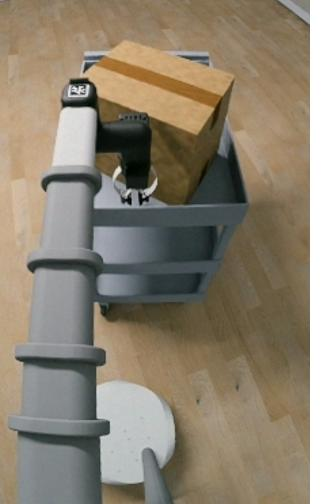

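Call:
move(blocking=false, r1={"base": {"strafe_m": 0.16}, "pace": "slow", "contact_limits": {"strafe_m": 0.6}}, r2={"joints": {"lift_m": 1.04}})

Call:
wait(seconds=1.0, cameras=[])

Call:
move(blocking=false, r2={"base": {"rotate_rad": 0.323}})

Call:
wait(seconds=2.0, cameras=["r2_wrist_camera", "r2_head_camera", "r1_head_camera", "r1_head_left_camera"])

Scene clock: 640.40 s.
move: r1 moving; r2 moving
r1.base_odometry: x=-1.382 y=+1.542 heading=+2.906
r1.turned_by_wheels: +0.001
r1.turned_by_imu: +0.000
r1.base_tilt: forward=-1.6 right=+1.3
r1.lidar_m: 0.67 0.35 0.25 - 0.25 0.25 0.49 3.78 1.12 2.63 2.87 1.42
r1.base_status: strafe_m moving
r1.joint_positions: lift_m=+0.127 arm_m=+0.000 wrist_yaw_rad=+3.092 wrist_pitch_rad=+0.002 wrist_roll_rad=+0.000 gripper_m=+0.056
r1.joint_status: not commanded
r1.measured_speeds: translate_m=-0.001 strafe_m=+0.052 rotate_rad=+0.005 lift_m=+0.000 arm_m=+0.000 wrist_yaw_rad=+0.000 wrist_pitch_rad=+0.000 wrist_roll_rad=+0.000
r1.motor_effort: lift_m=+20(20) arm_m=+5(5) wheel_0=-28(28) wheel_1=+29(29) wheel_2=+6(6)
r1.servo_current: wrist_yaw_rad=46(78) wrist_pitch_rad=39(46) wrist_roll_rad=39(65) gripper_m=39(46)
r1.contact_limits: strafe_m 0.6
r1.hand_pose: x=-0.1129 y=+0.1016 z=+0.3046 quat_wxyz=(+0.025, -0.001, +0.000, +1.000) (m; r1's base frame)
r1.wrist_depth_mm: - 137 - 492 290 195 - / - 137 - 496 293 196 - / 111 138 213 500 296 198 159 / 128 142 - 500 296 198 159 / 1756 - - 508 296 198 160 / 1160 1205 194 512 191 198 166 / 866 750 759 153 277 180 -
r2.base_odometry: x=-1.688 y=-2.292 heading=+0.809
r2.turned_by_wheels: +0.000
r2.turned_by_imu: +0.000
r2.base_tilt: forward=-0.7 right=+0.1
r2.lidar_m: 0.52 3.80 2.26 1.95 1.97 1.87 0.62 0.70 1.87 2.76 2.79 0.55
r2.base_status: not commanded
r2.joint_positions: lift_m=+0.970 arm_m=+0.356 wrist_yaw_rad=+0.003 wrist_pitch_rad=+1.348 wrist_roll_rad=+0.000 gripper_m=+0.020
r2.joint_status: lift_m moving
r2.measured_speeds: translate_m=+0.000 strafe_m=+0.000 rotate_rad=+0.000 lift_m=+0.146 arm_m=+0.000 wrist_yaw_rad=+0.000 wrist_pitch_rad=+0.000 wrist_roll_rad=+0.000
r2.motor_effort: lift_m=+24(24) arm_m=+7(7) wheel_0=-1(1) wheel_1=+2(2) wheel_2=+0(0)
r2.servo_current: wrist_yaw_rad=46(52) wrist_pitch_rad=39(46) wrist_roll_rad=52(59) gripper_m=59(65)
r2.contact_limits: arm_m 0
r2.hand_pose: x=+0.5908 y=-0.0873 z=+0.8666 quat_wxyz=(+0.781, -0.001, +0.624, +0.001) (m; r2's base frame)
r2.wrist_depth_mm: 1205 132 - - - - - / 1182 243 134 - - - - / 279 300 221 127 - - - / 265 - - 211 124 - - / 267 - - - 219 116 - / 254 - 187 194 185 184 - / 1042 127 - - - - -
pictures: none

Scene clock: 641.40 s.
earlier move: r1 contact_stop; r2 done
r1.base_odometry: x=-1.380 y=+1.550 heading=+2.907
r1.turned_by_wheels: +0.001
r1.turned_by_imu: +0.000
r1.base_tilt: forward=-1.6 right=+1.3
r1.lidar_m: 0.68 0.35 0.25 - 0.25 0.25 0.48 3.80 1.10 2.63 2.84 1.39
r1.base_status: strafe_m contact_stop
r1.joint_positions: lift_m=+0.127 arm_m=+0.000 wrist_yaw_rad=+3.092 wrist_pitch_rad=+0.002 wrist_roll_rad=+0.000 gripper_m=+0.056
r1.joint_status: not commanded
r1.measured_speeds: all 0
r1.on_its_own: the wheels are slack since a contact_stop
r1.motor_effort: lift_m=+20(20) arm_m=+5(5) wheel_0=+2(28) wheel_1=+0(32) wheel_2=+1(7)
r1.servo_current: wrist_yaw_rad=39(78) wrist_pitch_rad=39(52) wrist_roll_rad=52(65) gripper_m=33(46)
r1.contact_limits: strafe_m 0.6
r1.hand_pose: x=-0.1129 y=+0.1016 z=+0.3046 quat_wxyz=(+0.025, -0.001, +0.000, +1.000) (m; r1's base frame)
r1.wrist_depth_mm: - 138 - 512 294 195 - / - 137 - 517 297 197 - / 112 138 219 521 298 198 158 / 129 142 - 521 300 198 158 / 1708 - - 530 300 199 159 / 1182 1182 194 530 191 199 165 / 842 741 759 154 282 180 -
r2.base_odometry: x=-1.688 y=-2.292 heading=+0.809
r2.turned_by_wheels: +0.000
r2.turned_by_imu: +0.000
r2.base_tilt: forward=-0.6 right=+0.1
r2.lidar_m: 0.51 3.81 2.23 1.94 1.95 1.81 0.62 0.70 1.88 2.78 2.80 0.54
r2.base_status: not commanded
r2.joint_positions: lift_m=+1.040 arm_m=+0.356 wrist_yaw_rad=+0.003 wrist_pitch_rad=+1.348 wrist_roll_rad=+0.000 gripper_m=+0.020
r2.joint_status: all done
r2.measured_speeds: all 0
r2.motor_effort: lift_m=+21(25) arm_m=+7(7) wheel_0=-1(1) wheel_1=+2(2) wheel_2=+0(1)
r2.servo_current: wrist_yaw_rad=33(65) wrist_pitch_rad=39(46) wrist_roll_rad=46(59) gripper_m=65(65)
r2.contact_limits: arm_m 0
r2.hand_pose: x=+0.5908 y=-0.0873 z=+0.9367 quat_wxyz=(+0.781, -0.001, +0.624, +0.001) (m; r2's base frame)
r2.wrist_depth_mm: 1308 126 107 107 106 104 - / 1281 256 130 103 - 101 - / 1229 379 221 124 - - - / 1205 357 - 219 123 - - / 1160 336 - 218 218 116 - / 1160 319 188 195 186 178 - / 1118 1078 1078 - - 1098 1078
wait: 1.00 s; no rest
pictures: none
No camera images: "cameras" was empty.

not run: a stop that you did not command came earlier in this reply.

not run: a stop that you did not command came earlier in this reply.

Call:
move(blocking=false, r1={"base": {"strafe_m": -0.004}, "pace": "slow"}, r2={"base": {"rotate_rad": 0.377}, "joints": {"wrist_yaw_rad": -0.39}})

Call:
wait(seconds=1.5, cameras=[])

Call:
move(blocking=false, r2={"base": {"translate_m": -0.063, "strafe_m": -0.185}})

Call:
wait(seconds=2.5, cameras=["r2_wrist_camera", "r2_head_camera", "r1_head_camera", "r1_head_left_camera"])

Scene clock: 668.27 s.
earlier move: r1 contact_stop
move: r1 moving; r2 moving
r1.base_odometry: x=-1.379 y=+1.554 heading=+2.907
r1.turned_by_wheels: +0.000
r1.turned_by_imu: +0.000
r1.base_tilt: forward=-1.6 right=+1.3
r1.lidar_m: 0.66 0.32 0.25 - 0.26 0.25 0.51 3.77 1.10 2.63 2.85 1.39
r1.base_status: earlier strafe_m contact_stop (by the wheels' count: +0.005 of +0.160); strafe_m moving
r1.joint_positions: lift_m=+0.127 arm_m=+0.000 wrist_yaw_rad=+3.092 wrist_pitch_rad=+0.002 wrist_roll_rad=+0.000 gripper_m=+0.056
r1.joint_status: not commanded
r1.measured_speeds: all 0
r1.motor_effort: lift_m=+20(20) arm_m=+5(5) wheel_0=-3(5) wheel_1=+2(4) wheel_2=+1(1)
r1.servo_current: wrist_yaw_rad=46(52) wrist_pitch_rad=46(46) wrist_roll_rad=46(59) gripper_m=46(46)
r1.hand_pose: x=-0.1129 y=+0.1016 z=+0.3046 quat_wxyz=(+0.025, -0.001, +0.000, +1.000) (m; r1's base frame)
r1.wrist_depth_mm: - 137 - 517 296 195 - / - 138 - 521 298 198 - / 112 138 218 525 300 198 158 / 129 143 - 530 301 198 159 / 1708 - - 544 303 199 159 / 1205 1182 194 539 191 199 166 / 842 759 750 153 283 181 -
r2.base_odometry: x=-1.688 y=-2.292 heading=+0.994
r2.turned_by_wheels: +0.186
r2.turned_by_imu: +0.181
r2.base_tilt: forward=-0.6 right=+0.1
r2.lidar_m: 0.51 2.98 2.08 1.95 2.00 0.61 0.64 0.76 2.15 2.76 2.81 0.54
r2.base_status: rotate_rad moving
r2.joint_positions: lift_m=+1.040 arm_m=+0.356 wrist_yaw_rad=-0.381 wrist_pitch_rad=+1.348 wrist_roll_rad=+0.000 gripper_m=+0.020
r2.joint_status: wrist_yaw_rad moving
r2.measured_speeds: translate_m=+0.001 strafe_m=-0.001 rotate_rad=+0.718 lift_m=+0.000 arm_m=+0.000 wrist_yaw_rad=-0.278 wrist_pitch_rad=+0.000 wrist_roll_rad=+0.000
r2.motor_effort: lift_m=+21(21) arm_m=+7(7) wheel_0=-9(10) wheel_1=-7(9) wheel_2=-10(10)
r2.servo_current: wrist_yaw_rad=59(104) wrist_pitch_rad=33(46) wrist_roll_rad=46(52) gripper_m=59(65)
r2.contact_limits: arm_m 0
r2.hand_pose: x=+0.5535 y=-0.1049 z=+0.9367 quat_wxyz=(+0.767, +0.118, +0.613, -0.148) (m; r2's base frame)
r2.wrist_depth_mm: 1308 1308 184 160 139 126 - / 1308 1281 257 208 176 152 - / 1229 1255 357 303 239 199 176 / 1205 1182 - - 336 278 232 / 1160 1160 340 - - - 1118 / 1138 1138 191 208 186 1098 1078 / 1098 1098 1078 - - 1078 1060
pictures: none

Scene clock: 668.43 s.
earlier move: r1 done; r2 moving
r1.base_odometry: x=-1.379 y=+1.554 heading=+2.907
r1.turned_by_wheels: +0.000
r1.turned_by_imu: +0.000
r1.base_tilt: forward=-1.6 right=+1.2
r1.lidar_m: 0.67 0.33 0.25 - 0.25 0.25 0.48 3.79 1.11 2.62 2.81 1.38
r1.base_status: done
r1.joint_positions: lift_m=+0.127 arm_m=+0.000 wrist_yaw_rad=+3.092 wrist_pitch_rad=+0.002 wrist_roll_rad=+0.000 gripper_m=+0.056
r1.joint_status: not commanded
r1.measured_speeds: all 0
r1.motor_effort: lift_m=+20(20) arm_m=+5(5) wheel_0=-4(5) wheel_1=+1(4) wheel_2=+0(1)
r1.servo_current: wrist_yaw_rad=72(72) wrist_pitch_rad=46(46) wrist_roll_rad=59(65) gripper_m=39(46)
r1.hand_pose: x=-0.1129 y=+0.1016 z=+0.3046 quat_wxyz=(+0.025, -0.001, +0.000, +1.000) (m; r1's base frame)
r1.wrist_depth_mm: - 137 - 521 297 196 - / - 138 - 525 298 198 - / 112 138 218 530 300 198 159 / 129 142 - 535 303 198 158 / 1708 - - 539 304 200 159 / 1182 1182 193 544 190 199 166 / 854 750 759 153 281 180 -
r2.base_odometry: x=-1.688 y=-2.292 heading=+1.100
r2.turned_by_wheels: +0.105
r2.turned_by_imu: +0.103
r2.base_tilt: forward=-0.7 right=+0.1
r2.lidar_m: 0.51 2.67 2.01 1.94 2.09 0.62 0.70 1.85 2.41 2.79 0.62 0.50
r2.base_status: rotate_rad moving
r2.joint_positions: lift_m=+1.040 arm_m=+0.356 wrist_yaw_rad=-0.387 wrist_pitch_rad=+1.348 wrist_roll_rad=+0.000 gripper_m=+0.020
r2.joint_status: wrist_yaw_rad moving
r2.measured_speeds: translate_m=-0.002 strafe_m=+0.000 rotate_rad=+0.532 lift_m=+0.000 arm_m=+0.000 wrist_yaw_rad=-0.002 wrist_pitch_rad=+0.000 wrist_roll_rad=+0.000
r2.motor_effort: lift_m=+21(21) arm_m=+7(7) wheel_0=-3(10) wheel_1=-5(9) wheel_2=-5(10)
r2.servo_current: wrist_yaw_rad=39(104) wrist_pitch_rad=39(46) wrist_roll_rad=46(52) gripper_m=52(65)
r2.contact_limits: arm_m 0
r2.hand_pose: x=+0.5528 y=-0.1050 z=+0.9367 quat_wxyz=(+0.767, +0.120, +0.612, -0.150) (m; r2's base frame)
r2.wrist_depth_mm: 1308 1308 1308 229 193 168 - / 1281 1255 1255 304 241 202 178 / 1229 1255 1255 377 329 256 224 / 1229 1205 1182 - - 338 287 / 1160 1160 1160 - - - - / 1182 1118 195 208 186 1118 1098 / 1118 1098 1098 - - 1078 1078
wait: 0.17 of 1.5 s (r1 has come to rest)
pictures: none
No camera images: "cameras" was empty.

Scene clock: 668.93 s.
earlier move: r2 done
move: r2 moving
r1: as last shown
r1.base_tilt: forward=-1.6 right=+1.3
r1.lidar_m: 0.68 0.36 0.25 - 0.25 0.25 0.49 3.79 1.12 2.64 2.85 1.39
r1.motor_effort: lift_m=+20(20) arm_m=+5(5) wheel_0=-4(4) wheel_1=+1(1) wheel_2=+0(0)
r1.servo_current: wrist_yaw_rad=39(65) wrist_pitch_rad=52(52) wrist_roll_rad=46(65) gripper_m=39(46)
r1.wrist_depth_mm: - 137 - 517 294 196 - / - 137 - 525 298 197 - / 112 138 219 530 300 198 158 / 129 143 - 535 301 199 158 / 1661 - - 539 303 199 158 / 1205 1182 194 544 191 198 165 / 842 741 750 153 282 180 -
r2.base_odometry: x=-1.664 y=-2.313 heading=+1.189
r2.turned_by_wheels: +0.090
r2.turned_by_imu: +0.087
r2.base_tilt: forward=-0.7 right=+0.0
r2.lidar_m: 0.52 2.51 2.00 1.97 2.02 0.62 0.70 1.83 2.64 2.75 0.57 0.51
r2.base_status: translate_m moving; strafe_m moving
r2.joint_positions: lift_m=+1.040 arm_m=+0.356 wrist_yaw_rad=-0.387 wrist_pitch_rad=+1.348 wrist_roll_rad=+0.000 gripper_m=+0.020
r2.joint_status: all done
r2.measured_speeds: translate_m=-0.040 strafe_m=-0.116 rotate_rad=-0.002 lift_m=+0.000 arm_m=+0.000 wrist_yaw_rad=+0.000 wrist_pitch_rad=+0.000 wrist_roll_rad=+0.000
r2.motor_effort: lift_m=+21(21) arm_m=+6(7) wheel_0=+6(9) wheel_1=-10(11) wheel_2=+6(7)
r2.servo_current: wrist_yaw_rad=46(59) wrist_pitch_rad=39(46) wrist_roll_rad=46(52) gripper_m=65(65)
r2.contact_limits: arm_m 0
r2.hand_pose: x=+0.5528 y=-0.1050 z=+0.9367 quat_wxyz=(+0.767, +0.120, +0.612, -0.150) (m; r2's base frame)
r2.wrist_depth_mm: 1336 1308 1308 1308 235 199 178 / 1281 1255 1255 1255 298 235 206 / 1229 1255 1255 1205 364 289 248 / 1205 1205 1205 1160 - 357 307 / 1205 1182 1138 303 - - - / 1138 1138 194 207 186 1118 1098 / 1098 1078 1078 - - 1060 1042
pictures: none

Scene clock: 670.47 s.
earlier move: r2 done
r1.base_odometry: x=-1.379 y=+1.554 heading=+2.907
r1.turned_by_wheels: +0.000
r1.turned_by_imu: +0.000
r1.base_tilt: forward=-1.6 right=+1.3
r1.lidar_m: 0.64 0.32 0.25 - 0.25 0.25 0.51 3.75 1.11 2.65 2.87 0.71
r1.base_status: not commanded
r1.joint_positions: lift_m=+0.127 arm_m=+0.000 wrist_yaw_rad=+3.092 wrist_pitch_rad=+0.002 wrist_roll_rad=+0.000 gripper_m=+0.056
r1.joint_status: not commanded
r1.measured_speeds: all 0
r1.motor_effort: lift_m=+20(20) arm_m=+5(5) wheel_0=-4(4) wheel_1=+1(1) wheel_2=+0(0)
r1.servo_current: wrist_yaw_rad=46(65) wrist_pitch_rad=39(52) wrist_roll_rad=46(65) gripper_m=46(52)
r1.hand_pose: x=-0.1129 y=+0.1016 z=+0.3046 quat_wxyz=(+0.025, -0.001, +0.000, +1.000) (m; r1's base frame)
r1.wrist_depth_mm: - 137 - 517 294 196 - / - 138 - 525 300 197 - / 112 138 219 525 300 198 158 / 129 143 - 535 301 199 158 / 1661 - - 539 303 199 159 / 1182 1205 193 544 191 200 166 / 854 759 750 153 282 180 -
r2.base_odometry: x=-1.540 y=-2.420 heading=+1.189
r2.turned_by_wheels: +0.000
r2.turned_by_imu: +0.000
r2.base_tilt: forward=-0.7 right=+0.1
r2.lidar_m: 0.51 2.70 2.16 2.15 0.70 0.66 0.68 1.74 2.61 2.59 2.86 0.49
r2.base_status: done
r2.joint_positions: lift_m=+1.040 arm_m=+0.356 wrist_yaw_rad=-0.387 wrist_pitch_rad=+1.348 wrist_roll_rad=+0.000 gripper_m=+0.020
r2.joint_status: all done
r2.measured_speeds: all 0
r2.motor_effort: lift_m=+21(21) arm_m=+7(7) wheel_0=+2(11) wheel_1=-1(12) wheel_2=+5(9)
r2.servo_current: wrist_yaw_rad=46(59) wrist_pitch_rad=39(46) wrist_roll_rad=39(52) gripper_m=59(72)
r2.contact_limits: arm_m 0
r2.hand_pose: x=+0.5528 y=-0.1050 z=+0.9367 quat_wxyz=(+0.767, +0.120, +0.612, -0.150) (m; r2's base frame)
r2.wrist_depth_mm: 1308 231 145 108 106 105 - / 1281 355 219 148 113 102 - / 1229 382 332 216 147 113 - / 1205 359 - 327 204 142 - / 1160 340 - - 309 195 159 / 1118 1118 189 206 185 1098 1078 / 1118 1078 1098 - - 1078 1078
wait: 1.53 of 2.5 s (r2 has come to rest)
pictures: r1_head_camera, r1_head_left_camera, r2_head_camera, r2_wrist_camera
Images, in order (width x height): r1_head_camera 420x560, r1_head_left_camera 420x672, r2_head_camera 420x560, r2_wrist_camera 616x392.

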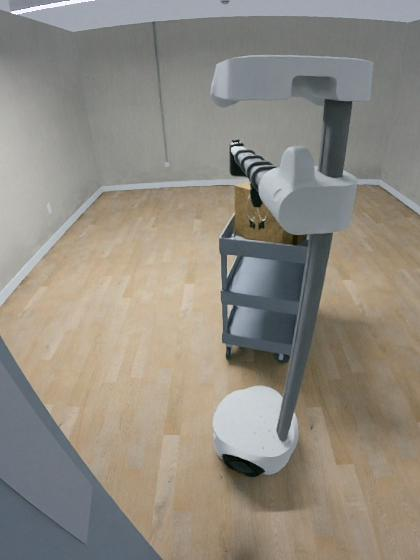

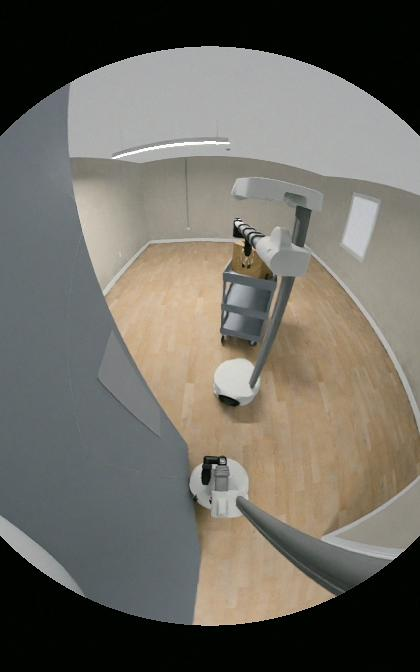

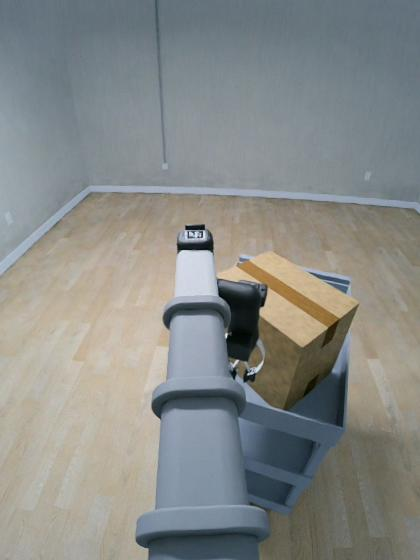

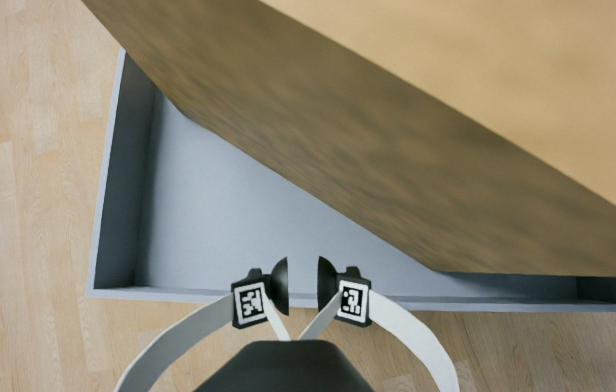

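Call:
move(blocking=false, r2={"joints": {"arm_m": 0.377}, "speeds": {"arm_m": 0.1}, "contact_limits": {"arm_m": 0.0}})

Call:
wait(seconds=1, cameras=[])

Call:
move(blocking=false, r2={"joints": {"lift_m": 0.93}, "speeds": {"lift_m": 0.08}, "contact_limits": {"lift_m": 0.15}})

Call:
wait(seconds=2.5, cameras=["r2_wrist_camera", "r1_head_camera"])

Scene clock: 691.20 s.
move: r2 moving
r1: as last shown
r1.lidar_m: 0.65 0.33 0.25 - 0.25 0.25 0.51 3.78 1.10 2.63 2.84 0.68
r1.servo_current: wrist_yaw_rad=52(59) wrist_pitch_rad=39(46) wrist_roll_rad=52(65) gripper_m=39(46)
r1.wrist_depth_mm: - 137 - 521 294 196 - / - 138 - 521 298 196 - / 112 138 220 530 301 198 158 / 129 142 - 539 301 198 159 / 1756 - - 539 303 199 158 / 1182 1182 193 544 191 200 166 / 854 750 759 153 282 180 -
r2.base_odometry: x=-1.540 y=-2.420 heading=+1.189
r2.turned_by_wheels: +0.000
r2.turned_by_imu: +0.000
r2.base_tilt: forward=-0.7 right=+0.1
r2.lidar_m: 0.49 2.69 2.17 2.14 0.71 0.66 0.71 1.71 2.60 2.59 2.83 0.51
r2.base_status: not commanded
r2.joint_positions: lift_m=+1.040 arm_m=+0.377 wrist_yaw_rad=-0.387 wrist_pitch_rad=+1.348 wrist_roll_rad=+0.000 gripper_m=+0.020
r2.joint_status: arm_m moving
r2.measured_speeds: all 0
r2.motor_effort: lift_m=+21(21) arm_m=+3(10) wheel_0=+3(3) wheel_1=-1(1) wheel_2=+5(5)
r2.servo_current: wrist_yaw_rad=52(65) wrist_pitch_rad=39(46) wrist_roll_rad=52(59) gripper_m=59(65)
r2.contact_limits: arm_m 0
r2.hand_pose: x=+0.5738 y=-0.1050 z=+0.9367 quat_wxyz=(+0.767, +0.120, +0.612, -0.150) (m; r2's base frame)
r2.wrist_depth_mm: 1336 181 121 107 107 105 - / 1281 364 165 120 - 102 - / 1205 370 272 170 113 - - / 1229 347 - 266 163 123 - / 1160 345 - 216 259 164 - / 1138 349 188 194 185 226 - / 1098 1098 1098 - - 1078 1078
pictures: none

Scene clock: 691.43 s.
earlier move: r2 done
r1.base_odometry: x=-1.379 y=+1.554 heading=+2.907
r1.turned_by_wheels: +0.000
r1.turned_by_imu: +0.000
r1.base_tilt: forward=-1.6 right=+1.3
r1.lidar_m: 0.65 0.33 0.25 - 0.25 0.25 0.52 3.79 1.12 2.64 2.83 0.71
r1.base_status: not commanded
r1.joint_positions: lift_m=+0.127 arm_m=+0.000 wrist_yaw_rad=+3.092 wrist_pitch_rad=+0.002 wrist_roll_rad=+0.000 gripper_m=+0.056
r1.joint_status: not commanded
r1.measured_speeds: all 0
r1.motor_effort: lift_m=+20(20) arm_m=+5(5) wheel_0=-4(4) wheel_1=+1(1) wheel_2=+0(0)
r1.servo_current: wrist_yaw_rad=59(59) wrist_pitch_rad=39(46) wrist_roll_rad=39(65) gripper_m=46(46)
r1.hand_pose: x=-0.1129 y=+0.1016 z=+0.3046 quat_wxyz=(+0.025, -0.001, +0.000, +1.000) (m; r1's base frame)
r1.wrist_depth_mm: - 137 - 521 293 196 - / - 138 - 521 298 197 - / 112 138 218 539 298 199 158 / 129 142 - 535 301 198 159 / 1661 - - 539 304 199 159 / 1205 1205 193 539 191 200 166 / 842 750 741 153 282 180 -
r2.base_odometry: x=-1.540 y=-2.420 heading=+1.189
r2.turned_by_wheels: +0.000
r2.turned_by_imu: +0.000
r2.base_tilt: forward=-0.7 right=+0.0
r2.lidar_m: 0.52 2.72 2.16 2.14 0.72 0.66 0.69 1.72 2.62 2.59 2.82 0.49
r2.base_status: not commanded
r2.joint_positions: lift_m=+1.040 arm_m=+0.377 wrist_yaw_rad=-0.387 wrist_pitch_rad=+1.348 wrist_roll_rad=+0.000 gripper_m=+0.020
r2.joint_status: all done
r2.measured_speeds: all 0
r2.motor_effort: lift_m=+21(21) arm_m=+7(10) wheel_0=+3(3) wheel_1=-1(1) wheel_2=+5(5)
r2.servo_current: wrist_yaw_rad=46(65) wrist_pitch_rad=39(46) wrist_roll_rad=52(59) gripper_m=59(65)
r2.contact_limits: arm_m 0
r2.hand_pose: x=+0.5738 y=-0.1050 z=+0.9367 quat_wxyz=(+0.767, +0.120, +0.612, -0.150) (m; r2's base frame)
r2.wrist_depth_mm: 1336 182 122 107 106 105 - / 1255 364 165 120 - 102 - / 1229 368 271 170 113 - - / 1205 349 - 266 163 123 - / 1182 347 - 216 259 163 - / 1138 349 187 194 186 228 - / 1098 1060 1098 - - 1060 1078
wait: 0.23 of 1 s (r2 has come to rest)
pictures: none
No camera images: "cameras" was empty.

Scene clock: 691.93 s.
move: r2 moving
r1: as last shown
r1.lidar_m: 0.65 0.34 0.25 - 0.25 0.25 0.50 3.78 1.11 2.61 2.82 0.70
r1.servo_current: wrist_yaw_rad=52(59) wrist_pitch_rad=46(52) wrist_roll_rad=46(65) gripper_m=39(46)
r1.wrist_depth_mm: - 137 - 521 294 195 - / - 138 - 525 298 197 - / 112 138 218 530 300 198 158 / 129 142 - 535 301 199 159 / 1661 - - 539 303 199 159 / 1182 1182 193 544 191 199 166 / 866 750 741 153 282 180 -
r2.base_odometry: x=-1.540 y=-2.420 heading=+1.189
r2.turned_by_wheels: +0.000
r2.turned_by_imu: +0.000
r2.base_tilt: forward=-0.7 right=+0.1
r2.lidar_m: 0.51 2.73 2.18 2.13 0.69 0.66 0.66 1.74 2.60 2.60 2.83 0.49
r2.base_status: not commanded
r2.joint_positions: lift_m=+1.011 arm_m=+0.377 wrist_yaw_rad=-0.387 wrist_pitch_rad=+1.348 wrist_roll_rad=+0.000 gripper_m=+0.020
r2.joint_status: lift_m moving
r2.measured_speeds: translate_m=+0.000 strafe_m=+0.000 rotate_rad=+0.000 lift_m=-0.080 arm_m=+0.000 wrist_yaw_rad=+0.000 wrist_pitch_rad=+0.000 wrist_roll_rad=+0.000
r2.motor_effort: lift_m=+11(24) arm_m=+7(7) wheel_0=+3(3) wheel_1=-1(1) wheel_2=+5(5)
r2.servo_current: wrist_yaw_rad=46(59) wrist_pitch_rad=46(46) wrist_roll_rad=46(59) gripper_m=65(65)
r2.contact_limits: arm_m 0; lift_m 0.15
r2.hand_pose: x=+0.5738 y=-0.1050 z=+0.9077 quat_wxyz=(+0.767, +0.120, +0.612, -0.150) (m; r2's base frame)
r2.wrist_depth_mm: 1308 181 120 - - - - / 1255 314 165 126 - - - / 1182 322 283 170 115 - - / 1205 324 - 265 163 123 - / 1160 304 - - 268 163 - / 1098 306 188 194 185 228 - / 1098 1078 1060 - - 1042 1042
pictures: none

Scene clock: 693.37 s.
earlier move: r2 done
r1.base_odometry: x=-1.379 y=+1.554 heading=+2.907
r1.turned_by_wheels: +0.000
r1.turned_by_imu: +0.000
r1.base_tilt: forward=-1.6 right=+1.2
r1.lidar_m: 0.65 0.35 0.25 - 0.25 0.25 0.50 3.76 1.11 2.66 2.84 0.68
r1.base_status: not commanded
r1.joint_positions: lift_m=+0.127 arm_m=+0.000 wrist_yaw_rad=+3.092 wrist_pitch_rad=+0.002 wrist_roll_rad=+0.000 gripper_m=+0.056
r1.joint_status: not commanded
r1.measured_speeds: all 0
r1.motor_effort: lift_m=+20(20) arm_m=+5(5) wheel_0=-4(5) wheel_1=+1(1) wheel_2=+0(0)
r1.servo_current: wrist_yaw_rad=59(65) wrist_pitch_rad=33(52) wrist_roll_rad=46(65) gripper_m=46(46)
r1.hand_pose: x=-0.1129 y=+0.1016 z=+0.3046 quat_wxyz=(+0.025, -0.001, +0.000, +1.000) (m; r1's base frame)
r1.wrist_depth_mm: - 137 - 530 294 196 - / - 137 - 521 300 197 - / 112 138 219 530 298 198 158 / 129 142 - 539 301 198 158 / 1708 - - 535 301 200 158 / 1182 1205 194 544 190 200 165 / 842 759 759 153 283 180 -
r2.base_odometry: x=-1.540 y=-2.420 heading=+1.189
r2.turned_by_wheels: +0.000
r2.turned_by_imu: +0.000
r2.base_tilt: forward=-0.6 right=+0.1
r2.lidar_m: 0.49 2.71 2.16 2.14 0.69 0.66 0.70 1.73 2.60 2.60 2.83 0.49
r2.base_status: not commanded
r2.joint_positions: lift_m=+0.930 arm_m=+0.377 wrist_yaw_rad=-0.387 wrist_pitch_rad=+1.348 wrist_roll_rad=+0.000 gripper_m=+0.020
r2.joint_status: all done
r2.measured_speeds: all 0
r2.motor_effort: lift_m=+14(24) arm_m=+7(7) wheel_0=+3(3) wheel_1=-1(1) wheel_2=+5(5)
r2.servo_current: wrist_yaw_rad=46(65) wrist_pitch_rad=39(46) wrist_roll_rad=46(65) gripper_m=59(65)
r2.contact_limits: arm_m 0; lift_m 0.15
r2.hand_pose: x=+0.5738 y=-0.1050 z=+0.8273 quat_wxyz=(+0.767, +0.120, +0.612, -0.150) (m; r2's base frame)
r2.wrist_depth_mm: 247 179 120 - - - - / 240 258 164 126 - - - / 239 - 253 169 115 - - / 231 - - 238 163 123 - / 232 - - - 233 159 - / 231 - 188 193 185 - - / 1008 185 183 - - 179 -
wait: 1.43 of 2.5 s (r2 has come to rest)
pictures: r1_head_camera, r2_wrist_camera
Images, in order (width x height): r1_head_camera 420x560, r2_wrist_camera 616x392.

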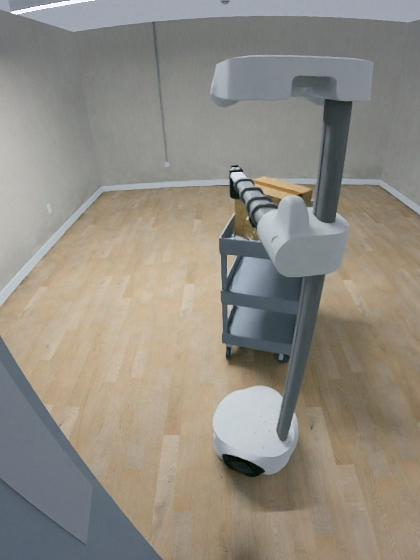

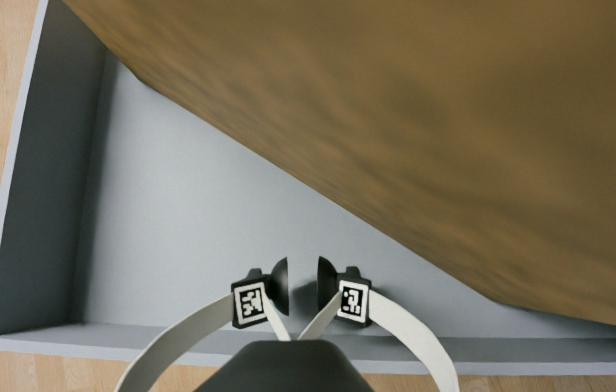

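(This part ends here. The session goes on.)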